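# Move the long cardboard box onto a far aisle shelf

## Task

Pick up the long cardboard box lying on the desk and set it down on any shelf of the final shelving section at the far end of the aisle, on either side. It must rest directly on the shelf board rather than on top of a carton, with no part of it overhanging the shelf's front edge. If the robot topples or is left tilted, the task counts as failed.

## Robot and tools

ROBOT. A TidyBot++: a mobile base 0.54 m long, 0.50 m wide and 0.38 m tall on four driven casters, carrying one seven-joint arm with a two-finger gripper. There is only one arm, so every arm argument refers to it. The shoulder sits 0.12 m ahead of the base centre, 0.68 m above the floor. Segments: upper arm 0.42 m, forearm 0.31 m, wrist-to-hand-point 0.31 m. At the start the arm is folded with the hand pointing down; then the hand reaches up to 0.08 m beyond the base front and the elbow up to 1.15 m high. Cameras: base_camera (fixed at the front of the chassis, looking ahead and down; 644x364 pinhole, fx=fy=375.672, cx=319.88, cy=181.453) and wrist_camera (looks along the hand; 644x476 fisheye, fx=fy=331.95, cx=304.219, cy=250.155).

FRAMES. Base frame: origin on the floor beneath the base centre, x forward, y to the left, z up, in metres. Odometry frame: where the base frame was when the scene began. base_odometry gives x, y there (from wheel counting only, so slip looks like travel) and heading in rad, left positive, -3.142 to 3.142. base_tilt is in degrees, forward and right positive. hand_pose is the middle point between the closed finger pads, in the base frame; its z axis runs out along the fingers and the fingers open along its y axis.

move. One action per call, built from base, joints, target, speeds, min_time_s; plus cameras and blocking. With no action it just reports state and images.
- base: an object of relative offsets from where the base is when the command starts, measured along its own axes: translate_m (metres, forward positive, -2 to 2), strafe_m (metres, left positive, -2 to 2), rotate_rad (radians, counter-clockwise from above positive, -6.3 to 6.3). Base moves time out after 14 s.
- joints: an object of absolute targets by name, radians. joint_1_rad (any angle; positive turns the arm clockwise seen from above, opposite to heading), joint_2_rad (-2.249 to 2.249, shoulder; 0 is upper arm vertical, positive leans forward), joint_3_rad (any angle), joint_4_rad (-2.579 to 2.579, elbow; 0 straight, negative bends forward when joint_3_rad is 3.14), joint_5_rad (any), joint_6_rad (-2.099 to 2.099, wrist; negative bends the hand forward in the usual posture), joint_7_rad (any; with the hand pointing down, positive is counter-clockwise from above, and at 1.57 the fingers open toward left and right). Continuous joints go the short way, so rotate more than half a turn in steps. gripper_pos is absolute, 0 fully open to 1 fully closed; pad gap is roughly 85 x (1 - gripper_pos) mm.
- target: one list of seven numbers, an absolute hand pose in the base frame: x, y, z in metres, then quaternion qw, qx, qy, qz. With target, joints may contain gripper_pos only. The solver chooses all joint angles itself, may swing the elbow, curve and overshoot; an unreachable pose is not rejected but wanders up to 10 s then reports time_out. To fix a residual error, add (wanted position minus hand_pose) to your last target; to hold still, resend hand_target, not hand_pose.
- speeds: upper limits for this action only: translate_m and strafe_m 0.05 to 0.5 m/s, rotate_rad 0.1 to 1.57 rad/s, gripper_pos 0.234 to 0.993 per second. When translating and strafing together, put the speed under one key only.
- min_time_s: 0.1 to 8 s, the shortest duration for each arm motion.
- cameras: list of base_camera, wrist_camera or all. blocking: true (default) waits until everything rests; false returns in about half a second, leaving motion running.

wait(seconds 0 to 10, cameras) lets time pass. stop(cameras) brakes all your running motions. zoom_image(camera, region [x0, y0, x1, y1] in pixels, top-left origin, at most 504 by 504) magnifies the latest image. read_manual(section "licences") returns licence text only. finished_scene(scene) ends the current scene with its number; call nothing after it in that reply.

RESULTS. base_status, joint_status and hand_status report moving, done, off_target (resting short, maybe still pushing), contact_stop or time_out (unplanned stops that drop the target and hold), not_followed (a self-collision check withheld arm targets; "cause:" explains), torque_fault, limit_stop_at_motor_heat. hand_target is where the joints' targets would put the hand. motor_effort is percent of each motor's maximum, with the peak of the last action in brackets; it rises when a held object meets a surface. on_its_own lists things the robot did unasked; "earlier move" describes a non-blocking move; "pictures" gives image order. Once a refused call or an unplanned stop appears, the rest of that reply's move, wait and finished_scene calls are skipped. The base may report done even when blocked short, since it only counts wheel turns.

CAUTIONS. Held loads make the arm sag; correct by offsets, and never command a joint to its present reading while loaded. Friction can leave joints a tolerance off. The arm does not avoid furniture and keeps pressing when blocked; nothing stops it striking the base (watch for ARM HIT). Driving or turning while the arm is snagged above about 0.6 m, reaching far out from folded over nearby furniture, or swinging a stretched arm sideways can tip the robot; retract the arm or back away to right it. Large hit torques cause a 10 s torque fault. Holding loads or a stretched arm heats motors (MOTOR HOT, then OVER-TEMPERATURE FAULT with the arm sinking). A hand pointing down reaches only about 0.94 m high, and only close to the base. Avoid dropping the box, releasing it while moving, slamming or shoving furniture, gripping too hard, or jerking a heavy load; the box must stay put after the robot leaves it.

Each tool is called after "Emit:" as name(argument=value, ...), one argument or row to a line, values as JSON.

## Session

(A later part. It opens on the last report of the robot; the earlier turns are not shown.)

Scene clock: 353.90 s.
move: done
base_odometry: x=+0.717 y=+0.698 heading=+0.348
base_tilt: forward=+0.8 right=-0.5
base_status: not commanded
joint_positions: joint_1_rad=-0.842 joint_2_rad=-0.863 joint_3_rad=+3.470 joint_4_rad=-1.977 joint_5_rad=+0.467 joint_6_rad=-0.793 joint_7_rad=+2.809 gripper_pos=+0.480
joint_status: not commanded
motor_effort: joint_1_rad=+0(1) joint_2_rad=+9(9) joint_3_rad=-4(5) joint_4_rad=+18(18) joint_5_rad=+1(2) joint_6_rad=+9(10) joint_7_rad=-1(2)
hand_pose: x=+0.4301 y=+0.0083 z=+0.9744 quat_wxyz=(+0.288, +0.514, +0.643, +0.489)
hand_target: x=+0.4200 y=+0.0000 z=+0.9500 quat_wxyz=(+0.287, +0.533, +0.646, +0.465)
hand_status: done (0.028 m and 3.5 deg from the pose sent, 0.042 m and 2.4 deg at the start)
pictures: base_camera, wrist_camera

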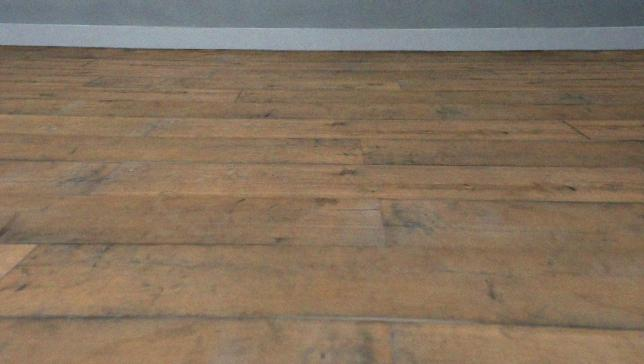

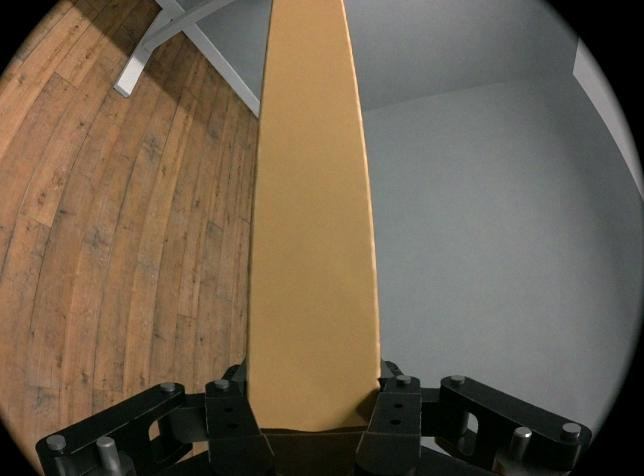

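Emit:
move(
  target=[0.385, 0.0, 0.94, 0.2866, 0.5329, 0.6465, 0.4648],
  min_time_s=2,
)

Emit:
move(
  base={"strafe_m": -1.3},
  speeds={"strafe_m": 0.3},
  cameras=["all"],
)

Scene clock: 361.03 s.
move: done
base_odometry: x=+0.717 y=+0.698 heading=+0.348
base_tilt: forward=+0.6 right=-0.5
base_status: not commanded
joint_positions: joint_1_rad=-0.814 joint_2_rad=-0.939 joint_3_rad=+3.388 joint_4_rad=-2.012 joint_5_rad=+0.467 joint_6_rad=-0.841 joint_7_rad=+2.771 gripper_pos=+0.480
joint_status: not commanded
motor_effort: joint_1_rad=+0(1) joint_2_rad=+10(11) joint_3_rad=-3(4) joint_4_rad=+17(18) joint_5_rad=+1(2) joint_6_rad=+10(10) joint_7_rad=-1(2)
hand_pose: x=+0.3960 y=+0.0110 z=+0.9701 quat_wxyz=(+0.290, +0.508, +0.642, +0.496)
hand_target: x=+0.3850 y=+0.0000 z=+0.9400 quat_wxyz=(+0.287, +0.533, +0.646, +0.465)
hand_status: done (0.034 m and 4.6 deg from the pose sent, 0.057 m and 3.5 deg at the start)
pictures: none

Scene clock: 366.33 s.
move: done
base_odometry: x=+1.161 y=-0.524 heading=+0.349
base_tilt: forward=+0.6 right=-0.4
base_status: done
joint_positions: joint_1_rad=-0.813 joint_2_rad=-0.946 joint_3_rad=+3.383 joint_4_rad=-2.014 joint_5_rad=+0.467 joint_6_rad=-0.843 joint_7_rad=+2.771 gripper_pos=+0.480
joint_status: not commanded
motor_effort: joint_1_rad=+0(1) joint_2_rad=+10(12) joint_3_rad=-3(4) joint_4_rad=+18(18) joint_5_rad=+2(3) joint_6_rad=+9(10) joint_7_rad=-2(3)
hand_pose: x=+0.3934 y=+0.0107 z=+0.9706 quat_wxyz=(+0.291, +0.507, +0.641, +0.497)
hand_target: x=+0.3850 y=+0.0000 z=+0.9400 quat_wxyz=(+0.287, +0.533, +0.646, +0.465)
hand_status: not commanded
pictures: base_camera, wrist_camera

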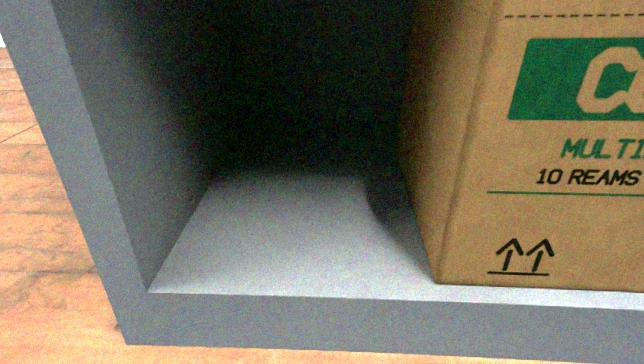

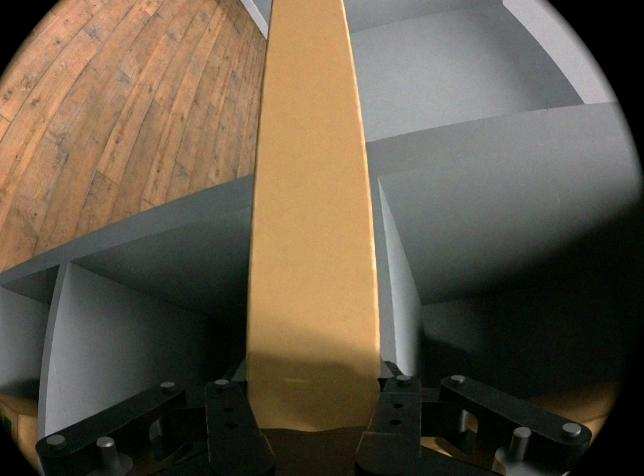

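Emit:
move(
  base={"strafe_m": -0.85},
  speeds={"strafe_m": 0.3},
  cameras=["all"],
)

Scene clock: 375.43 s.
move: done
base_odometry: x=+1.451 y=-1.323 heading=+0.350
base_tilt: forward=+0.6 right=-0.5
base_status: done
joint_positions: joint_1_rad=-0.805 joint_2_rad=-0.956 joint_3_rad=+3.350 joint_4_rad=-2.018 joint_5_rad=+0.467 joint_6_rad=-0.849 joint_7_rad=+2.760 gripper_pos=+0.480
joint_status: not commanded
motor_effort: joint_1_rad=+0(2) joint_2_rad=+13(14) joint_3_rad=+2(4) joint_4_rad=+18(19) joint_5_rad=+6(9) joint_6_rad=+11(12) joint_7_rad=+0(2)
hand_pose: x=+0.3851 y=+0.0167 z=+0.9731 quat_wxyz=(+0.296, +0.500, +0.643, +0.499)
hand_target: x=+0.3850 y=+0.0000 z=+0.9400 quat_wxyz=(+0.287, +0.533, +0.646, +0.465)
hand_status: not commanded
pictures: base_camera, wrist_camera

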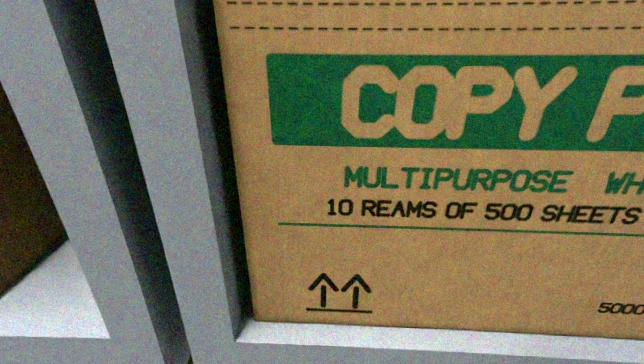

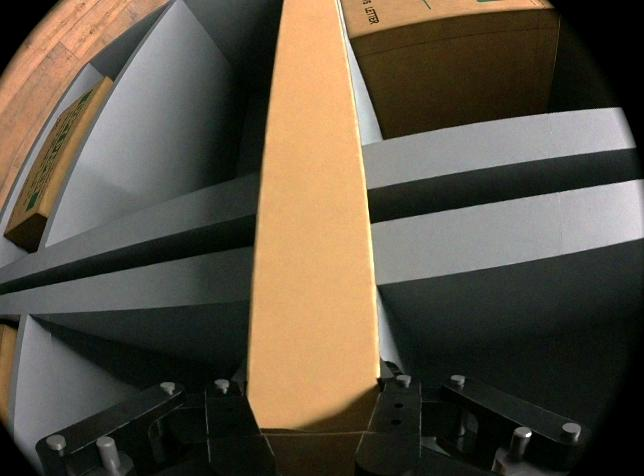

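Emit:
move(
  base={"translate_m": -0.05},
  speeds={"translate_m": 0.1},
  cameras=["all"],
)

Scene clock: 386.43 s.
move: done
base_odometry: x=+1.404 y=-1.340 heading=+0.350
base_tilt: forward=+0.7 right=-0.7
base_status: done
joint_positions: joint_1_rad=-0.805 joint_2_rad=-0.956 joint_3_rad=+3.362 joint_4_rad=-2.018 joint_5_rad=+0.474 joint_6_rad=-0.849 joint_7_rad=+2.760 gripper_pos=+0.480
joint_status: not commanded
motor_effort: joint_1_rad=+0(1) joint_2_rad=+10(13) joint_3_rad=-3(4) joint_4_rad=+17(18) joint_5_rad=+2(5) joint_6_rad=+9(10) joint_7_rad=-1(1)
hand_pose: x=+0.3880 y=+0.0115 z=+0.9719 quat_wxyz=(+0.297, +0.504, +0.640, +0.497)
hand_target: x=+0.3850 y=+0.0000 z=+0.9400 quat_wxyz=(+0.287, +0.533, +0.646, +0.465)
hand_status: not commanded
pictures: base_camera, wrist_camera

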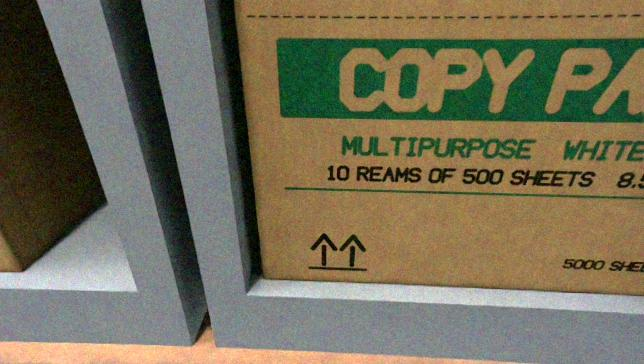

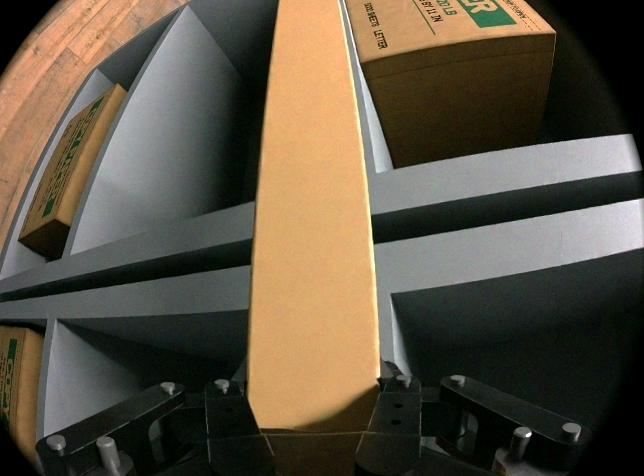

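Emit:
move(
  base={"strafe_m": -0.35, "rotate_rad": -0.03},
  speeds={"strafe_m": 0.2},
  cameras=["all"],
)

Scene clock: 418.63 s.
move: done
base_odometry: x=+1.524 y=-1.669 heading=+0.319
base_tilt: forward=+0.7 right=-0.5
base_status: done
joint_positions: joint_1_rad=-0.804 joint_2_rad=-0.955 joint_3_rad=+3.362 joint_4_rad=-2.018 joint_5_rad=+0.474 joint_6_rad=-0.849 joint_7_rad=+2.760 gripper_pos=+0.480
joint_status: not commanded
motor_effort: joint_1_rad=+0(1) joint_2_rad=+11(13) joint_3_rad=-3(4) joint_4_rad=+18(19) joint_5_rad=+1(3) joint_6_rad=+10(10) joint_7_rad=+0(2)
hand_pose: x=+0.3881 y=+0.0115 z=+0.9716 quat_wxyz=(+0.297, +0.505, +0.641, +0.497)
hand_target: x=+0.3850 y=+0.0000 z=+0.9400 quat_wxyz=(+0.287, +0.533, +0.646, +0.465)
hand_status: not commanded
pictures: base_camera, wrist_camera

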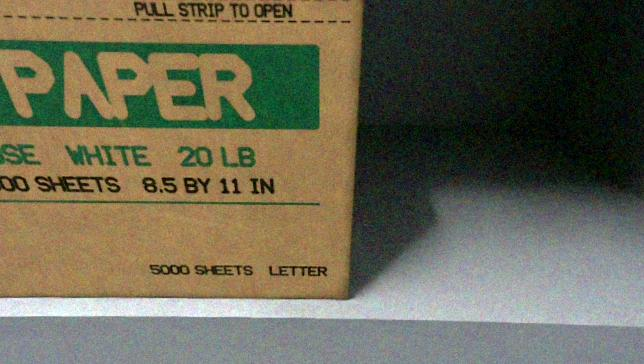

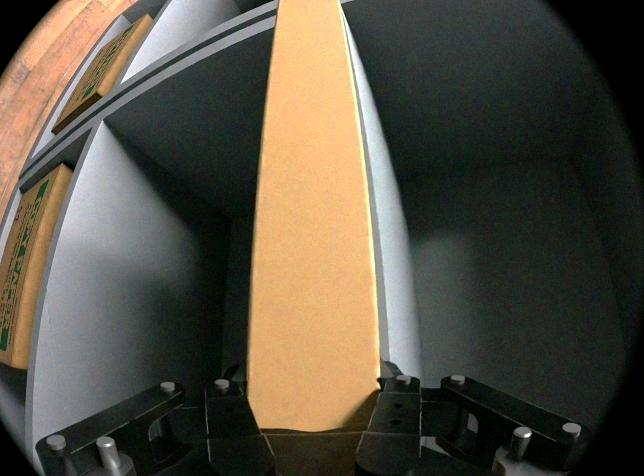

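Emit:
zoom_image(
  camera="wrist_camera",
  region=[0, 60, 250, 380],
)

Emit:
zoom_image(
  camera="wrist_camera",
  region=[330, 0, 644, 400],
)

Scaled by 1.575.

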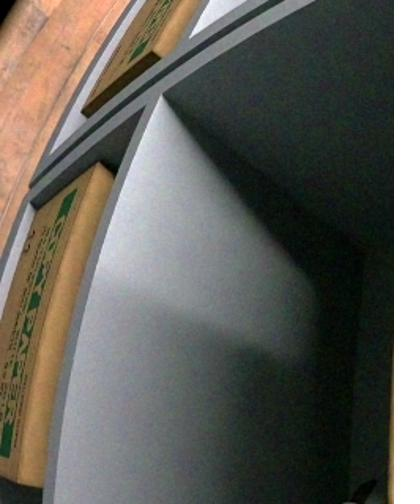

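Scaled by 1.260.

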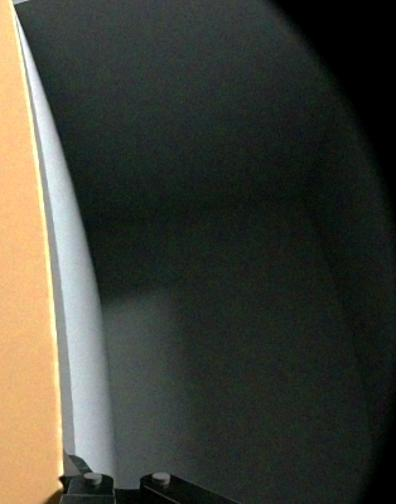

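Emit:
move(
  base={"translate_m": -0.02},
  speeds={"translate_m": 0.1},
)

Emit:
move(
  target=[0.385, 0.0, 0.85, 0.1258, 0.614, 0.6958, 0.3508],
  min_time_s=3,
  cameras=["wrist_camera"],
)

Scene clock: 443.20 s.
move: done
base_odometry: x=+1.505 y=-1.675 heading=+0.320
base_tilt: forward=+0.7 right=-0.5
base_status: done
joint_positions: joint_1_rad=-0.803 joint_2_rad=-0.955 joint_3_rad=+3.362 joint_4_rad=-2.018 joint_5_rad=+0.474 joint_6_rad=-0.849 joint_7_rad=+2.760 gripper_pos=+0.480
joint_status: not commanded
motor_effort: joint_1_rad=+0(1) joint_2_rad=+10(13) joint_3_rad=-3(4) joint_4_rad=+17(18) joint_5_rad=+2(2) joint_6_rad=+9(10) joint_7_rad=+0(1)
hand_pose: x=+0.3881 y=+0.0111 z=+0.9715 quat_wxyz=(+0.297, +0.505, +0.640, +0.497)
hand_target: x=+0.3850 y=+0.0000 z=+0.9400 quat_wxyz=(+0.287, +0.533, +0.646, +0.465)
hand_status: not commanded
pictures: none

Scene clock: 446.50 s.
move: done
base_odometry: x=+1.505 y=-1.675 heading=+0.320
base_tilt: forward=+0.6 right=-0.5
base_status: not commanded
joint_positions: joint_1_rad=-0.893 joint_2_rad=-0.838 joint_3_rad=+3.574 joint_4_rad=-2.018 joint_5_rad=+0.378 joint_6_rad=-1.071 joint_7_rad=+2.760 gripper_pos=+0.480
joint_status: not commanded
motor_effort: joint_1_rad=+0(0) joint_2_rad=+9(11) joint_3_rad=-5(5) joint_4_rad=+17(18) joint_5_rad=+0(2) joint_6_rad=+7(10) joint_7_rad=-1(2)
hand_pose: x=+0.3968 y=-0.0065 z=+0.8566 quat_wxyz=(+0.159, +0.613, +0.681, +0.369)
hand_target: x=+0.3850 y=+0.0000 z=+0.8500 quat_wxyz=(+0.126, +0.614, +0.696, +0.351)
hand_status: done (0.015 m and 4.6 deg from the pose sent, 0.122 m and 29.4 deg at the start)

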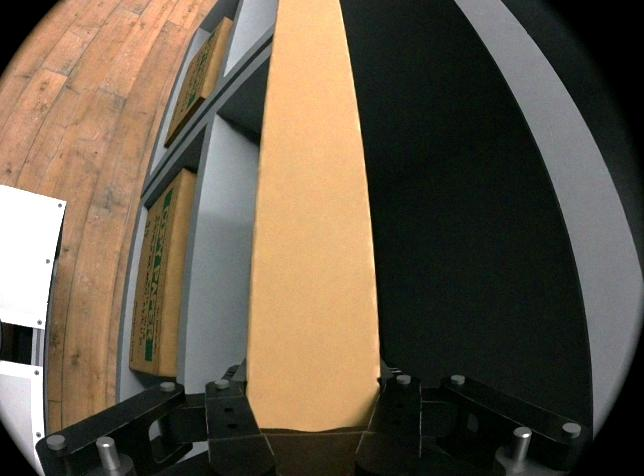

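Emit:
move(
  target=[0.38, 0.003, 0.72, -0.0278, 0.6753, 0.7065, 0.2096],
  min_time_s=3,
  cameras=["wrist_camera"],
)

Emit:
zoom_image(
  camera="wrist_camera",
  region=[100, 0, 500, 476],
)

Scene clock: 451.90 s.
move: done
base_odometry: x=+1.505 y=-1.675 heading=+0.320
base_tilt: forward=+0.7 right=-0.5
base_status: not commanded
joint_positions: joint_1_rad=-1.126 joint_2_rad=-0.677 joint_3_rad=+3.989 joint_4_rad=-2.064 joint_5_rad=+0.321 joint_6_rad=-1.090 joint_7_rad=+2.775 gripper_pos=+0.480
joint_status: not commanded
motor_effort: joint_1_rad=+0(1) joint_2_rad=+8(10) joint_3_rad=-6(6) joint_4_rad=+15(17) joint_5_rad=-2(2) joint_6_rad=+5(8) joint_7_rad=-1(1)
hand_pose: x=+0.4140 y=-0.0098 z=+0.7421 quat_wxyz=(+0.017, +0.686, +0.683, +0.249)
hand_target: x=+0.3800 y=+0.0030 z=+0.7200 quat_wxyz=(-0.028, +0.675, +0.707, +0.210)
hand_status: done (0.043 m and 7.4 deg from the pose sent, 0.138 m and 29.2 deg at the start)

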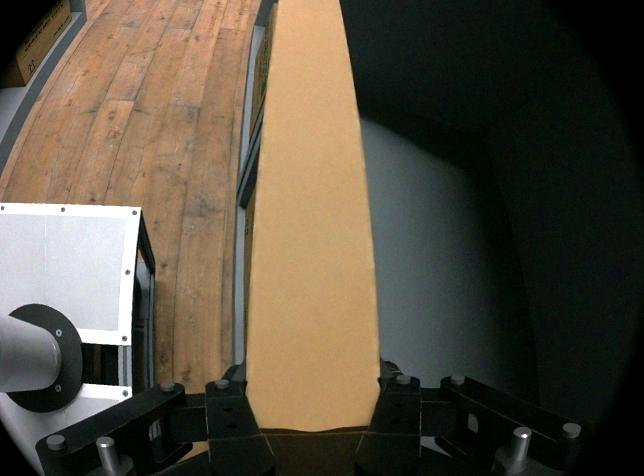

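Scaled by 1.059.

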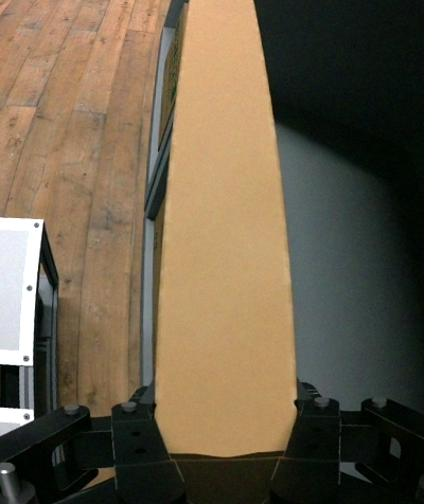

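Emit:
move(
  target=[0.37, 0.008, 0.61, 0.0031, 0.6655, 0.7071, 0.2389],
  min_time_s=3,
  cameras=["wrist_camera"],
)

Scene clock: 463.30 s.
move: done
base_odometry: x=+1.505 y=-1.675 heading=+0.320
base_tilt: forward=+0.6 right=-0.5
base_status: not commanded
joint_positions: joint_1_rad=-1.249 joint_2_rad=-0.774 joint_3_rad=+4.145 joint_4_rad=-2.435 joint_5_rad=+0.547 joint_6_rad=-0.836 joint_7_rad=+2.635 gripper_pos=+0.480
joint_status: not commanded
motor_effort: joint_1_rad=+0(1) joint_2_rad=+9(11) joint_3_rad=-5(6) joint_4_rad=+13(16) joint_5_rad=-1(2) joint_6_rad=+4(5) joint_7_rad=+0(1)
hand_pose: x=+0.3619 y=+0.0052 z=+0.6145 quat_wxyz=(-0.006, +0.665, +0.714, +0.219)
hand_target: x=+0.3700 y=+0.0080 z=+0.6100 quat_wxyz=(+0.003, +0.666, +0.707, +0.239)
hand_status: done (0.010 m and 2.6 deg from the pose sent, 0.140 m and 4.1 deg at the start)

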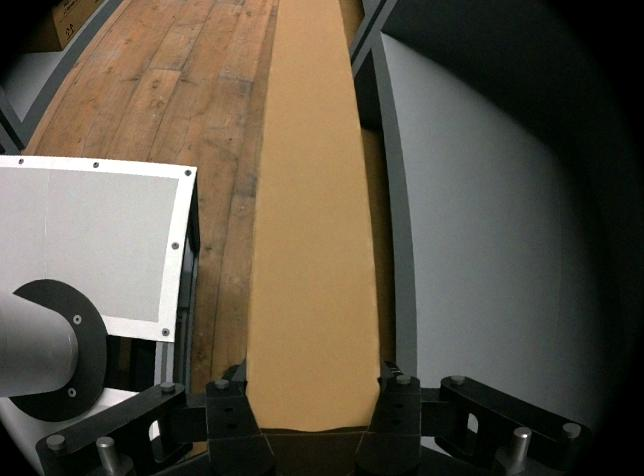

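Emit:
move(
  base={"translate_m": 0.05},
  speeds={"translate_m": 0.1},
)

Emit:
move(
  target=[0.44, 0.006, 0.615, 0.0031, 0.6655, 0.7071, 0.2389],
  min_time_s=2,
)

Emit:
move(
  target=[0.505, 0.006, 0.615, 0.0031, 0.6655, 0.7071, 0.2389],
  min_time_s=2,
  cameras=["wrist_camera"],
)

Scene clock: 473.10 s.
move: done
base_odometry: x=+1.553 y=-1.660 heading=+0.319
base_tilt: forward=+0.6 right=-0.5
base_status: done
joint_positions: joint_1_rad=-1.254 joint_2_rad=-0.776 joint_3_rad=+4.146 joint_4_rad=-2.439 joint_5_rad=+0.550 joint_6_rad=-0.832 joint_7_rad=+2.635 gripper_pos=+0.480
joint_status: not commanded
motor_effort: joint_1_rad=+0(1) joint_2_rad=+10(11) joint_3_rad=-5(6) joint_4_rad=+12(14) joint_5_rad=-1(2) joint_6_rad=+5(5) joint_7_rad=-1(1)
hand_pose: x=+0.3619 y=+0.0068 z=+0.6138 quat_wxyz=(-0.006, +0.662, +0.716, +0.220)
hand_target: x=+0.3700 y=+0.0080 z=+0.6100 quat_wxyz=(+0.003, +0.666, +0.707, +0.239)
hand_status: not commanded
pictures: none

Scene clock: 475.40 s.
move: done
base_odometry: x=+1.553 y=-1.660 heading=+0.319
base_tilt: forward=+0.7 right=-0.5
base_status: not commanded
joint_positions: joint_1_rad=-1.512 joint_2_rad=-0.783 joint_3_rad=+4.349 joint_4_rad=-2.343 joint_5_rad=+0.673 joint_6_rad=-0.832 joint_7_rad=+2.567 gripper_pos=+0.480
joint_status: not commanded
motor_effort: joint_1_rad=+0(1) joint_2_rad=+11(13) joint_3_rad=-7(7) joint_4_rad=+11(13) joint_5_rad=-1(2) joint_6_rad=+5(5) joint_7_rad=-1(1)
hand_pose: x=+0.4119 y=+0.0114 z=+0.6061 quat_wxyz=(-0.013, +0.654, +0.726, +0.211)
hand_target: x=+0.4400 y=+0.0060 z=+0.6150 quat_wxyz=(+0.003, +0.666, +0.707, +0.239)
hand_status: done (0.030 m and 4.5 deg from the pose sent, 0.078 m and 2.6 deg at the start)
pictures: none

Scene clock: 477.70 s.
move: done
base_odometry: x=+1.553 y=-1.660 heading=+0.319
base_tilt: forward=+0.7 right=-0.5
base_status: not commanded
joint_positions: joint_1_rad=-1.735 joint_2_rad=-0.858 joint_3_rad=+4.477 joint_4_rad=-2.188 joint_5_rad=+0.801 joint_6_rad=-0.832 joint_7_rad=+2.498 gripper_pos=+0.480
joint_status: not commanded
motor_effort: joint_1_rad=+0(1) joint_2_rad=+15(16) joint_3_rad=-9(10) joint_4_rad=+12(12) joint_5_rad=-1(1) joint_6_rad=+5(6) joint_7_rad=-1(1)
hand_pose: x=+0.4923 y=+0.0256 z=+0.6199 quat_wxyz=(-0.007, +0.646, +0.721, +0.249)
hand_target: x=+0.5050 y=+0.0060 z=+0.6150 quat_wxyz=(+0.003, +0.666, +0.707, +0.239)
hand_status: done (0.024 m and 3.2 deg from the pose sent, 0.094 m and 4.5 deg at the start)

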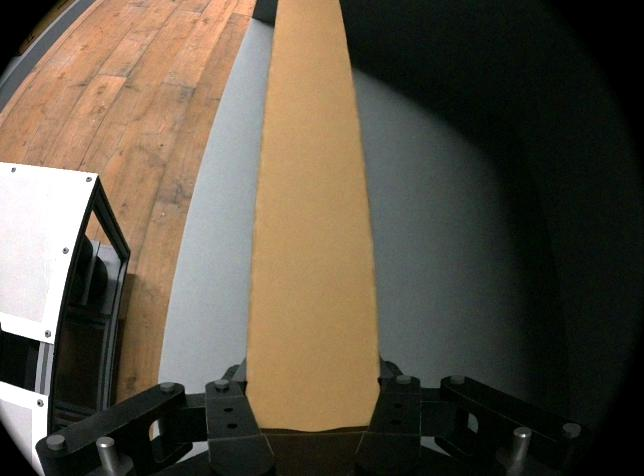

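Emit:
move(
  target=[0.53, -0.012, 0.605, 0.0103, 0.6864, 0.6868, 0.2387],
  min_time_s=2,
  cameras=["wrist_camera"],
)

Scene clock: 487.27 s.
move: done
base_odometry: x=+1.553 y=-1.660 heading=+0.319
base_tilt: forward=+0.7 right=-0.5
base_status: not commanded
joint_positions: joint_1_rad=-1.771 joint_2_rad=-0.902 joint_3_rad=+4.529 joint_4_rad=-2.148 joint_5_rad=+0.883 joint_6_rad=-0.832 joint_7_rad=+2.440 gripper_pos=+0.480
joint_status: not commanded
motor_effort: joint_1_rad=+0(1) joint_2_rad=+18(18) joint_3_rad=-10(11) joint_4_rad=+11(12) joint_5_rad=-1(1) joint_6_rad=+6(6) joint_7_rad=+0(1)
hand_pose: x=+0.5201 y=+0.0104 z=+0.6136 quat_wxyz=(+0.001, +0.666, +0.700, +0.257)
hand_target: x=+0.5300 y=-0.0120 z=+0.6050 quat_wxyz=(+0.010, +0.686, +0.687, +0.239)
hand_status: done (0.026 m and 3.7 deg from the pose sent, 0.055 m and 6.5 deg at the start)

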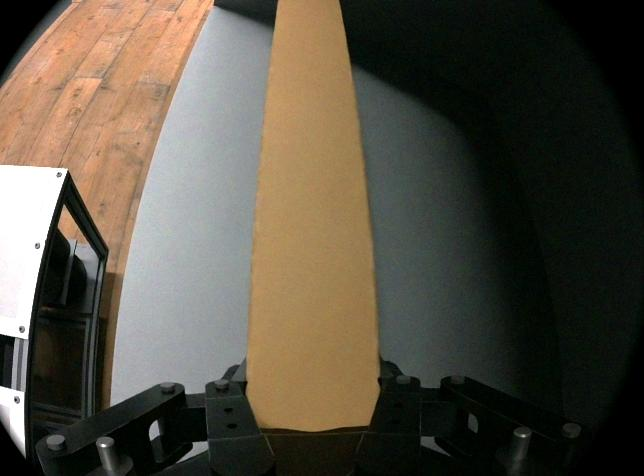

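Emit:
move(
  target=[0.53, -0.015, 0.575, 0.0206, 0.6862, 0.6904, 0.2283],
  min_time_s=2,
)

Emit:
move(
  target=[0.53, -0.015, 0.575, -0.0424, 0.7056, 0.6869, 0.1715],
  min_time_s=2,
  cameras=["wrist_camera"],
)

Scene clock: 499.57 s.
move: done
base_odometry: x=+1.553 y=-1.660 heading=+0.319
base_tilt: forward=+0.7 right=-0.6
base_status: not commanded
joint_positions: joint_1_rad=-1.811 joint_2_rad=-0.940 joint_3_rad=+4.585 joint_4_rad=-2.148 joint_5_rad=+1.012 joint_6_rad=-0.832 joint_7_rad=+2.354 gripper_pos=+0.480
joint_status: not commanded
motor_effort: joint_1_rad=+0(0) joint_2_rad=+19(19) joint_3_rad=-11(11) joint_4_rad=+10(11) joint_5_rad=+0(1) joint_6_rad=+5(6) joint_7_rad=-1(1)
hand_pose: x=+0.5366 y=-0.0057 z=+0.5931 quat_wxyz=(+0.019, +0.679, +0.691, +0.248)
hand_target: x=+0.5300 y=-0.0150 z=+0.5750 quat_wxyz=(+0.021, +0.686, +0.690, +0.228)
hand_status: done (0.021 m and 2.4 deg from the pose sent, 0.047 m and 4.8 deg at the start)
pictures: none

Scene clock: 501.87 s.
move: done
base_odometry: x=+1.553 y=-1.660 heading=+0.319
base_tilt: forward=+0.7 right=-0.5
base_status: not commanded
joint_positions: joint_1_rad=-1.917 joint_2_rad=-0.997 joint_3_rad=+4.588 joint_4_rad=-2.034 joint_5_rad=+0.993 joint_6_rad=-1.017 joint_7_rad=+2.354 gripper_pos=+0.480
joint_status: not commanded
motor_effort: joint_1_rad=+0(0) joint_2_rad=+21(22) joint_3_rad=-11(12) joint_4_rad=+10(10) joint_5_rad=+0(1) joint_6_rad=+4(6) joint_7_rad=-1(2)
hand_pose: x=+0.5453 y=-0.0091 z=+0.5875 quat_wxyz=(-0.006, +0.689, +0.697, +0.200)
hand_target: x=+0.5300 y=-0.0150 z=+0.5750 quat_wxyz=(-0.042, +0.705, +0.687, +0.171)
hand_status: done (0.021 m and 5.7 deg from the pose sent, 0.021 m and 11.6 deg at the start)

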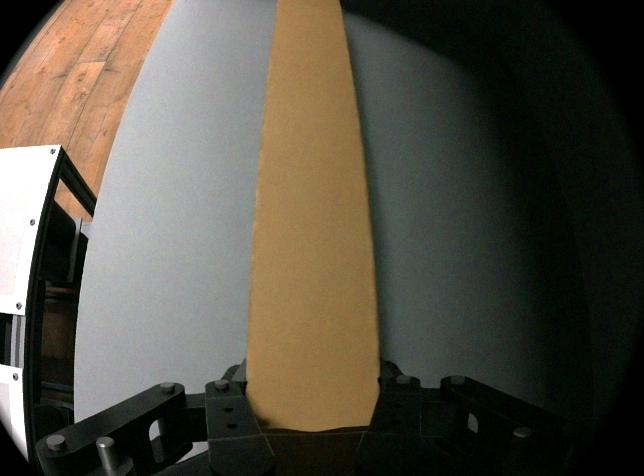

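Emit:
move(
  target=[0.52, -0.01, 0.56, -0.0683, 0.6974, 0.6933, 0.1691],
  min_time_s=2,
  cameras=["wrist_camera"],
)

Scene clock: 509.20 s.
move: done
base_odometry: x=+1.553 y=-1.660 heading=+0.319
base_tilt: forward=+0.8 right=-0.6
base_status: not commanded
joint_positions: joint_1_rad=-1.922 joint_2_rad=-1.054 joint_3_rad=+4.595 joint_4_rad=-2.033 joint_5_rad=+0.993 joint_6_rad=-1.035 joint_7_rad=+2.354 gripper_pos=+0.480
joint_status: not commanded
motor_effort: joint_1_rad=+0(1) joint_2_rad=+22(22) joint_3_rad=-12(12) joint_4_rad=+8(9) joint_5_rad=-1(1) joint_6_rad=+3(4) joint_7_rad=+0(1)
hand_pose: x=+0.5395 y=-0.0073 z=+0.5746 quat_wxyz=(-0.033, +0.692, +0.693, +0.201)
hand_target: x=+0.5200 y=-0.0100 z=+0.5600 quat_wxyz=(-0.068, +0.697, +0.693, +0.169)
hand_status: done (0.025 m and 5.5 deg from the pose sent, 0.037 m and 8.0 deg at the start)

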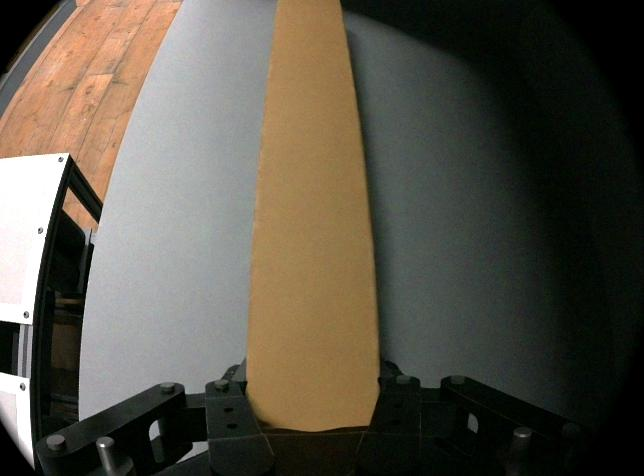

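Emit:
move(
  target=[0.515, -0.01, 0.545, -0.0683, 0.6974, 0.6933, 0.1691],
  min_time_s=1.5,
)

Emit:
move(
  target=[0.51, -0.01, 0.533, -0.0683, 0.6974, 0.6933, 0.1691],
  min_time_s=1.5,
  cameras=["wrist_camera"],
)

Scene clock: 515.20 s.
move: done
base_odometry: x=+1.553 y=-1.660 heading=+0.319
base_tilt: forward=+0.8 right=-0.5
base_status: not commanded
joint_positions: joint_1_rad=-1.922 joint_2_rad=-1.068 joint_3_rad=+4.603 joint_4_rad=-2.033 joint_5_rad=+0.993 joint_6_rad=-1.035 joint_7_rad=+2.354 gripper_pos=+0.480
joint_status: not commanded
motor_effort: joint_1_rad=-2(2) joint_2_rad=+20(23) joint_3_rad=-9(12) joint_4_rad=+5(8) joint_5_rad=-2(2) joint_6_rad=+2(4) joint_7_rad=-1(1)
hand_pose: x=+0.5383 y=-0.0077 z=+0.5700 quat_wxyz=(-0.040, +0.694, +0.690, +0.201)
hand_target: x=+0.5150 y=-0.0100 z=+0.5450 quat_wxyz=(-0.068, +0.697, +0.693, +0.169)
hand_status: done (0.034 m and 4.9 deg from the pose sent, 0.039 m and 5.5 deg at the start)
pictures: none

Scene clock: 517.00 s.
move: done
base_odometry: x=+1.553 y=-1.660 heading=+0.319
base_tilt: forward=+0.7 right=-0.5
base_status: not commanded
joint_positions: joint_1_rad=-1.922 joint_2_rad=-1.070 joint_3_rad=+4.603 joint_4_rad=-2.033 joint_5_rad=+0.993 joint_6_rad=-1.035 joint_7_rad=+2.354 gripper_pos=+0.480
joint_status: not commanded
motor_effort: joint_1_rad=-4(4) joint_2_rad=+17(21) joint_3_rad=-6(9) joint_4_rad=+1(5) joint_5_rad=-4(4) joint_6_rad=+0(3) joint_7_rad=-1(1)
hand_pose: x=+0.5382 y=-0.0075 z=+0.5696 quat_wxyz=(-0.041, +0.694, +0.690, +0.201)
hand_target: x=+0.5100 y=-0.0100 z=+0.5330 quat_wxyz=(-0.068, +0.697, +0.693, +0.169)
hand_status: done (0.046 m and 4.9 deg from the pose sent, 0.047 m and 4.9 deg at the start)

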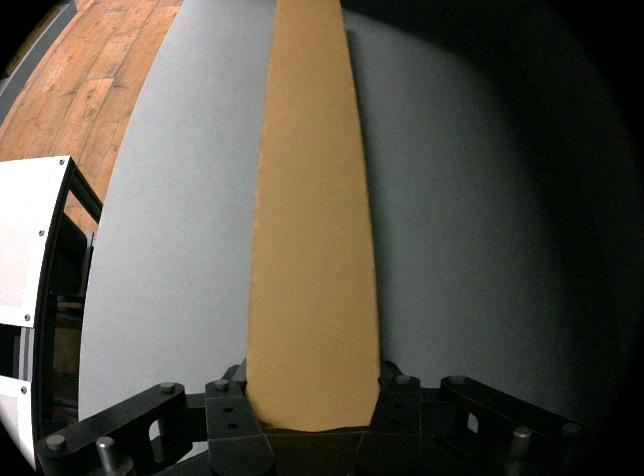

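Emit:
move(
  target=[0.505, -0.01, 0.52, -0.0683, 0.6974, 0.6933, 0.1691],
  min_time_s=1.5,
  cameras=["wrist_camera"],
)

Emit:
zoom_image(
  camera="wrist_camera",
  region=[220, 0, 420, 440],
)

Scene clock: 522.20 s.
move: off_target
base_odometry: x=+1.553 y=-1.660 heading=+0.319
base_tilt: forward=+0.6 right=-0.5
base_status: not commanded
joint_positions: joint_1_rad=-1.921 joint_2_rad=-1.074 joint_3_rad=+4.603 joint_4_rad=-2.033 joint_5_rad=+0.996 joint_6_rad=-1.035 joint_7_rad=+2.353 gripper_pos=+0.480
joint_status: not commanded
motor_effort: joint_1_rad=-4(5) joint_2_rad=+14(18) joint_3_rad=+0(6) joint_4_rad=-1(2) joint_5_rad=+0(4) joint_6_rad=-1(2) joint_7_rad=+0(2)
hand_pose: x=+0.5383 y=-0.0077 z=+0.5688 quat_wxyz=(-0.042, +0.695, +0.689, +0.202)
hand_target: x=+0.5050 y=-0.0100 z=+0.5200 quat_wxyz=(-0.068, +0.697, +0.693, +0.169)
hand_status: off_target (0.059 m and 4.9 deg from the pose sent, 0.060 m and 4.9 deg at the start)

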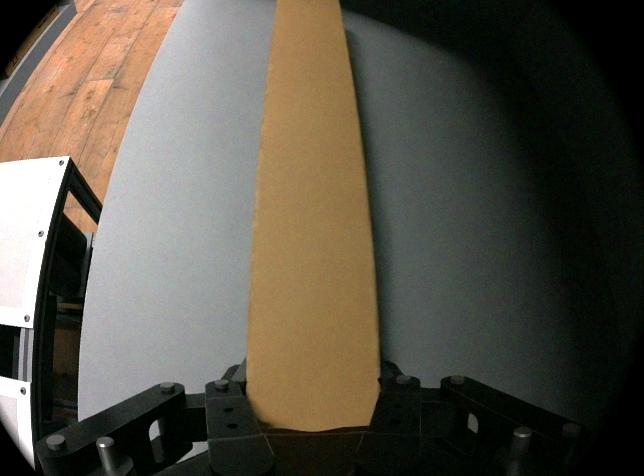

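Scaled by 1.145.

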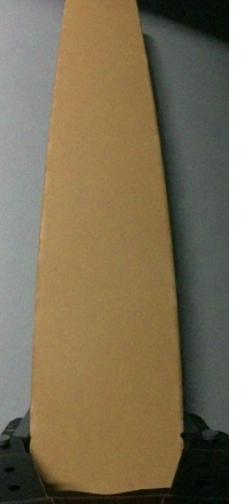

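Emit:
move(
  target=[0.515, -0.01, 0.545, -0.0683, 0.6974, 0.6933, 0.1691],
  min_time_s=1,
)

Emit:
move(
  joints={"gripper_pos": 0.3},
  speeds={"gripper_pos": 0.234},
  cameras=["wrist_camera"],
)

Scene clock: 528.47 s.
move: done
base_odometry: x=+1.553 y=-1.660 heading=+0.319
base_tilt: forward=+0.7 right=-0.5
base_status: not commanded
joint_positions: joint_1_rad=-1.921 joint_2_rad=-1.074 joint_3_rad=+4.602 joint_4_rad=-2.033 joint_5_rad=+0.996 joint_6_rad=-1.035 joint_7_rad=+2.353 gripper_pos=+0.480
joint_status: not commanded
motor_effort: joint_1_rad=-4(5) joint_2_rad=+15(16) joint_3_rad=-4(4) joint_4_rad=+2(2) joint_5_rad=+1(1) joint_6_rad=+3(3) joint_7_rad=-1(1)
hand_pose: x=+0.5386 y=-0.0076 z=+0.5692 quat_wxyz=(-0.042, +0.694, +0.689, +0.203)
hand_target: x=+0.5150 y=-0.0100 z=+0.5450 quat_wxyz=(-0.068, +0.697, +0.693, +0.169)
hand_status: done (0.034 m and 5.0 deg from the pose sent, 0.033 m and 4.9 deg at the start)
pictures: none

Scene clock: 529.83 s.
move: done
base_odometry: x=+1.553 y=-1.660 heading=+0.319
base_tilt: forward=+0.7 right=-0.5
base_status: not commanded
joint_positions: joint_1_rad=-1.931 joint_2_rad=-1.087 joint_3_rad=+4.620 joint_4_rad=-2.036 joint_5_rad=+0.996 joint_6_rad=-1.037 joint_7_rad=+2.353 gripper_pos=+0.299
joint_status: all done
motor_effort: joint_1_rad=+0(4) joint_2_rad=+20(22) joint_3_rad=-10(12) joint_4_rad=+6(8) joint_5_rad=-1(2) joint_6_rad=+3(4) joint_7_rad=+0(1)
hand_pose: x=+0.5347 y=-0.0061 z=+0.5606 quat_wxyz=(-0.051, +0.695, +0.690, +0.197)
hand_target: x=+0.5150 y=-0.0100 z=+0.5450 quat_wxyz=(-0.068, +0.697, +0.693, +0.169)
hand_status: not commanded

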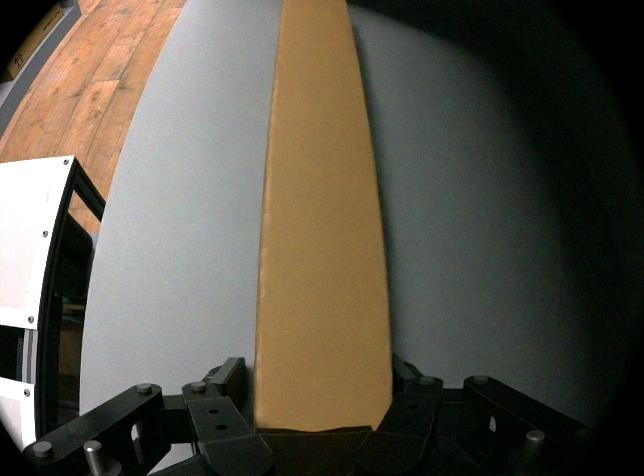

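Emit:
move(
  joints={"gripper_pos": 0.05},
  speeds={"gripper_pos": 0.234},
  cameras=["wrist_camera"],
)

Scene clock: 532.93 s.
move: done
base_odometry: x=+1.553 y=-1.660 heading=+0.319
base_tilt: forward=+0.8 right=-0.5
base_status: not commanded
joint_positions: joint_1_rad=-1.931 joint_2_rad=-1.087 joint_3_rad=+4.622 joint_4_rad=-2.036 joint_5_rad=+0.996 joint_6_rad=-1.037 joint_7_rad=+2.353 gripper_pos=+0.052
joint_status: all done
motor_effort: joint_1_rad=+0(0) joint_2_rad=+21(23) joint_3_rad=-12(12) joint_4_rad=+8(8) joint_5_rad=-1(1) joint_6_rad=+4(5) joint_7_rad=+0(2)
hand_pose: x=+0.5346 y=-0.0065 z=+0.5602 quat_wxyz=(-0.051, +0.695, +0.689, +0.196)
hand_target: x=+0.5150 y=-0.0100 z=+0.5450 quat_wxyz=(-0.068, +0.697, +0.693, +0.169)
hand_status: not commanded

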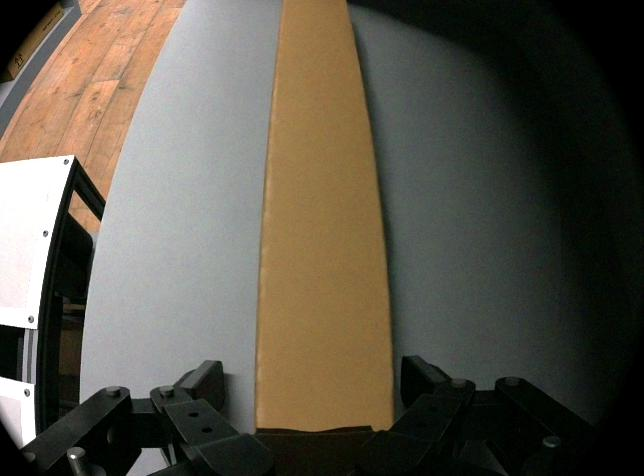

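Emit:
move(
  target=[0.497, -0.038, 0.625, -0.0683, 0.6974, 0.6933, 0.1691],
  min_time_s=2.5,
  cameras=["wrist_camera"],
)

Scene clock: 540.07 s.
move: done
base_odometry: x=+1.553 y=-1.660 heading=+0.319
base_tilt: forward=+0.8 right=-0.6
base_status: not commanded
joint_positions: joint_1_rad=-1.808 joint_2_rad=-1.005 joint_3_rad=+4.516 joint_4_rad=-1.971 joint_5_rad=+0.820 joint_6_rad=-1.159 joint_7_rad=+2.469 gripper_pos=+0.052
joint_status: not commanded
motor_effort: joint_1_rad=+0(1) joint_2_rad=+21(23) joint_3_rad=-11(12) joint_4_rad=+9(9) joint_5_rad=-2(2) joint_6_rad=+4(5) joint_7_rad=+0(1)
hand_pose: x=+0.5105 y=-0.0369 z=+0.6116 quat_wxyz=(-0.057, +0.705, +0.682, +0.183)
hand_target: x=+0.4970 y=-0.0380 z=+0.6250 quat_wxyz=(-0.068, +0.697, +0.693, +0.169)
hand_status: done (0.019 m and 2.6 deg from the pose sent, 0.081 m and 3.7 deg at the start)

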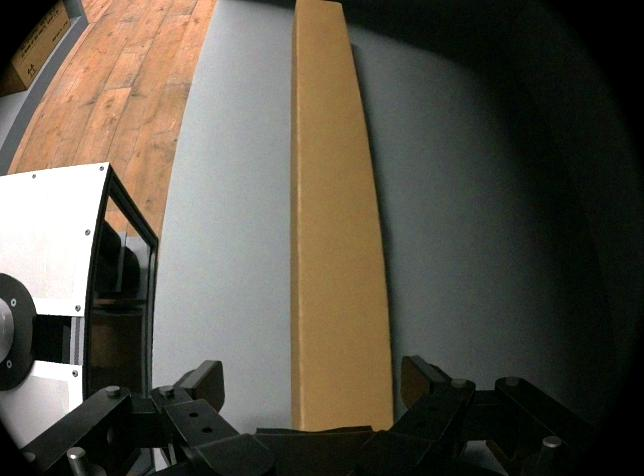

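Emit:
move(
  target=[0.46, -0.04, 0.655, 0.0031, 0.6655, 0.7071, 0.2389],
  min_time_s=2.5,
  cameras=["wrist_camera"],
)

Emit:
move(
  target=[0.36, -0.02, 0.68, 0.0031, 0.6655, 0.7071, 0.2389],
  min_time_s=2.5,
  cameras=["wrist_camera"],
)

Scene clock: 547.57 s.
move: done
base_odometry: x=+1.553 y=-1.660 heading=+0.319
base_tilt: forward=+0.7 right=-0.6
base_status: not commanded
joint_positions: joint_1_rad=-1.492 joint_2_rad=-0.897 joint_3_rad=+4.346 joint_4_rad=-2.102 joint_5_rad=+0.730 joint_6_rad=-1.066 joint_7_rad=+2.619 gripper_pos=+0.052
joint_status: not commanded
motor_effort: joint_1_rad=+0(1) joint_2_rad=+17(21) joint_3_rad=-9(11) joint_4_rad=+12(12) joint_5_rad=-1(2) joint_6_rad=+4(5) joint_7_rad=-1(2)
hand_pose: x=+0.4651 y=-0.0672 z=+0.6484 quat_wxyz=(+0.010, +0.689, +0.691, +0.217)
hand_target: x=+0.4600 y=-0.0400 z=+0.6550 quat_wxyz=(+0.003, +0.666, +0.707, +0.239)
hand_status: done (0.028 m and 4.2 deg from the pose sent, 0.067 m and 10.8 deg at the start)

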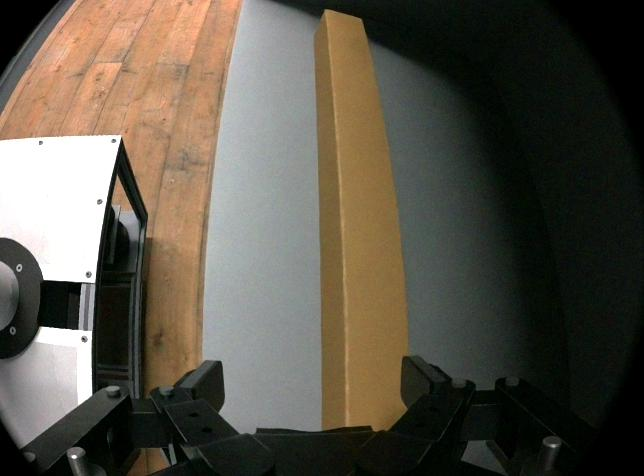

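Scene clock: 550.37 s.
move: done
base_odometry: x=+1.553 y=-1.660 heading=+0.319
base_tilt: forward=+0.6 right=-0.5
base_status: not commanded
joint_positions: joint_1_rad=-1.114 joint_2_rad=-0.856 joint_3_rad=+3.997 joint_4_rad=-2.234 joint_5_rad=+0.482 joint_6_rad=-1.066 joint_7_rad=+2.702 gripper_pos=+0.052
joint_status: not commanded
motor_effort: joint_1_rad=+0(1) joint_2_rad=+12(17) joint_3_rad=-6(10) joint_4_rad=+14(14) joint_5_rad=-1(2) joint_6_rad=+6(6) joint_7_rad=+0(1)
hand_pose: x=+0.3789 y=-0.0390 z=+0.6886 quat_wxyz=(+0.021, +0.683, +0.686, +0.250)
hand_target: x=+0.3600 y=-0.0200 z=+0.6800 quat_wxyz=(+0.003, +0.666, +0.707, +0.239)
hand_status: done (0.028 m and 4.0 deg from the pose sent, 0.119 m and 4.2 deg at the start)

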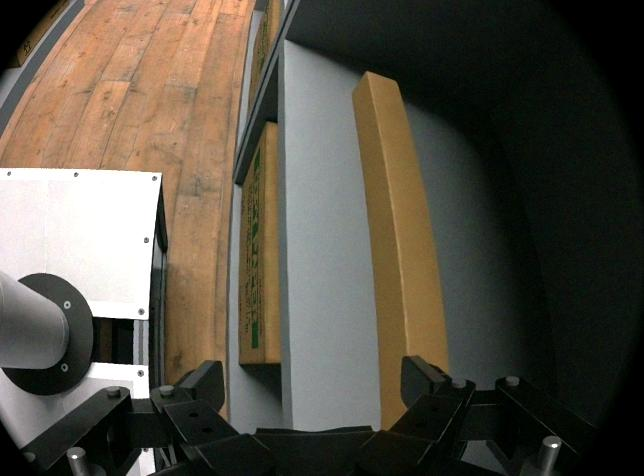

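Emit:
finished_scene(
  scene=1,
)

The scene is finished: the task was done.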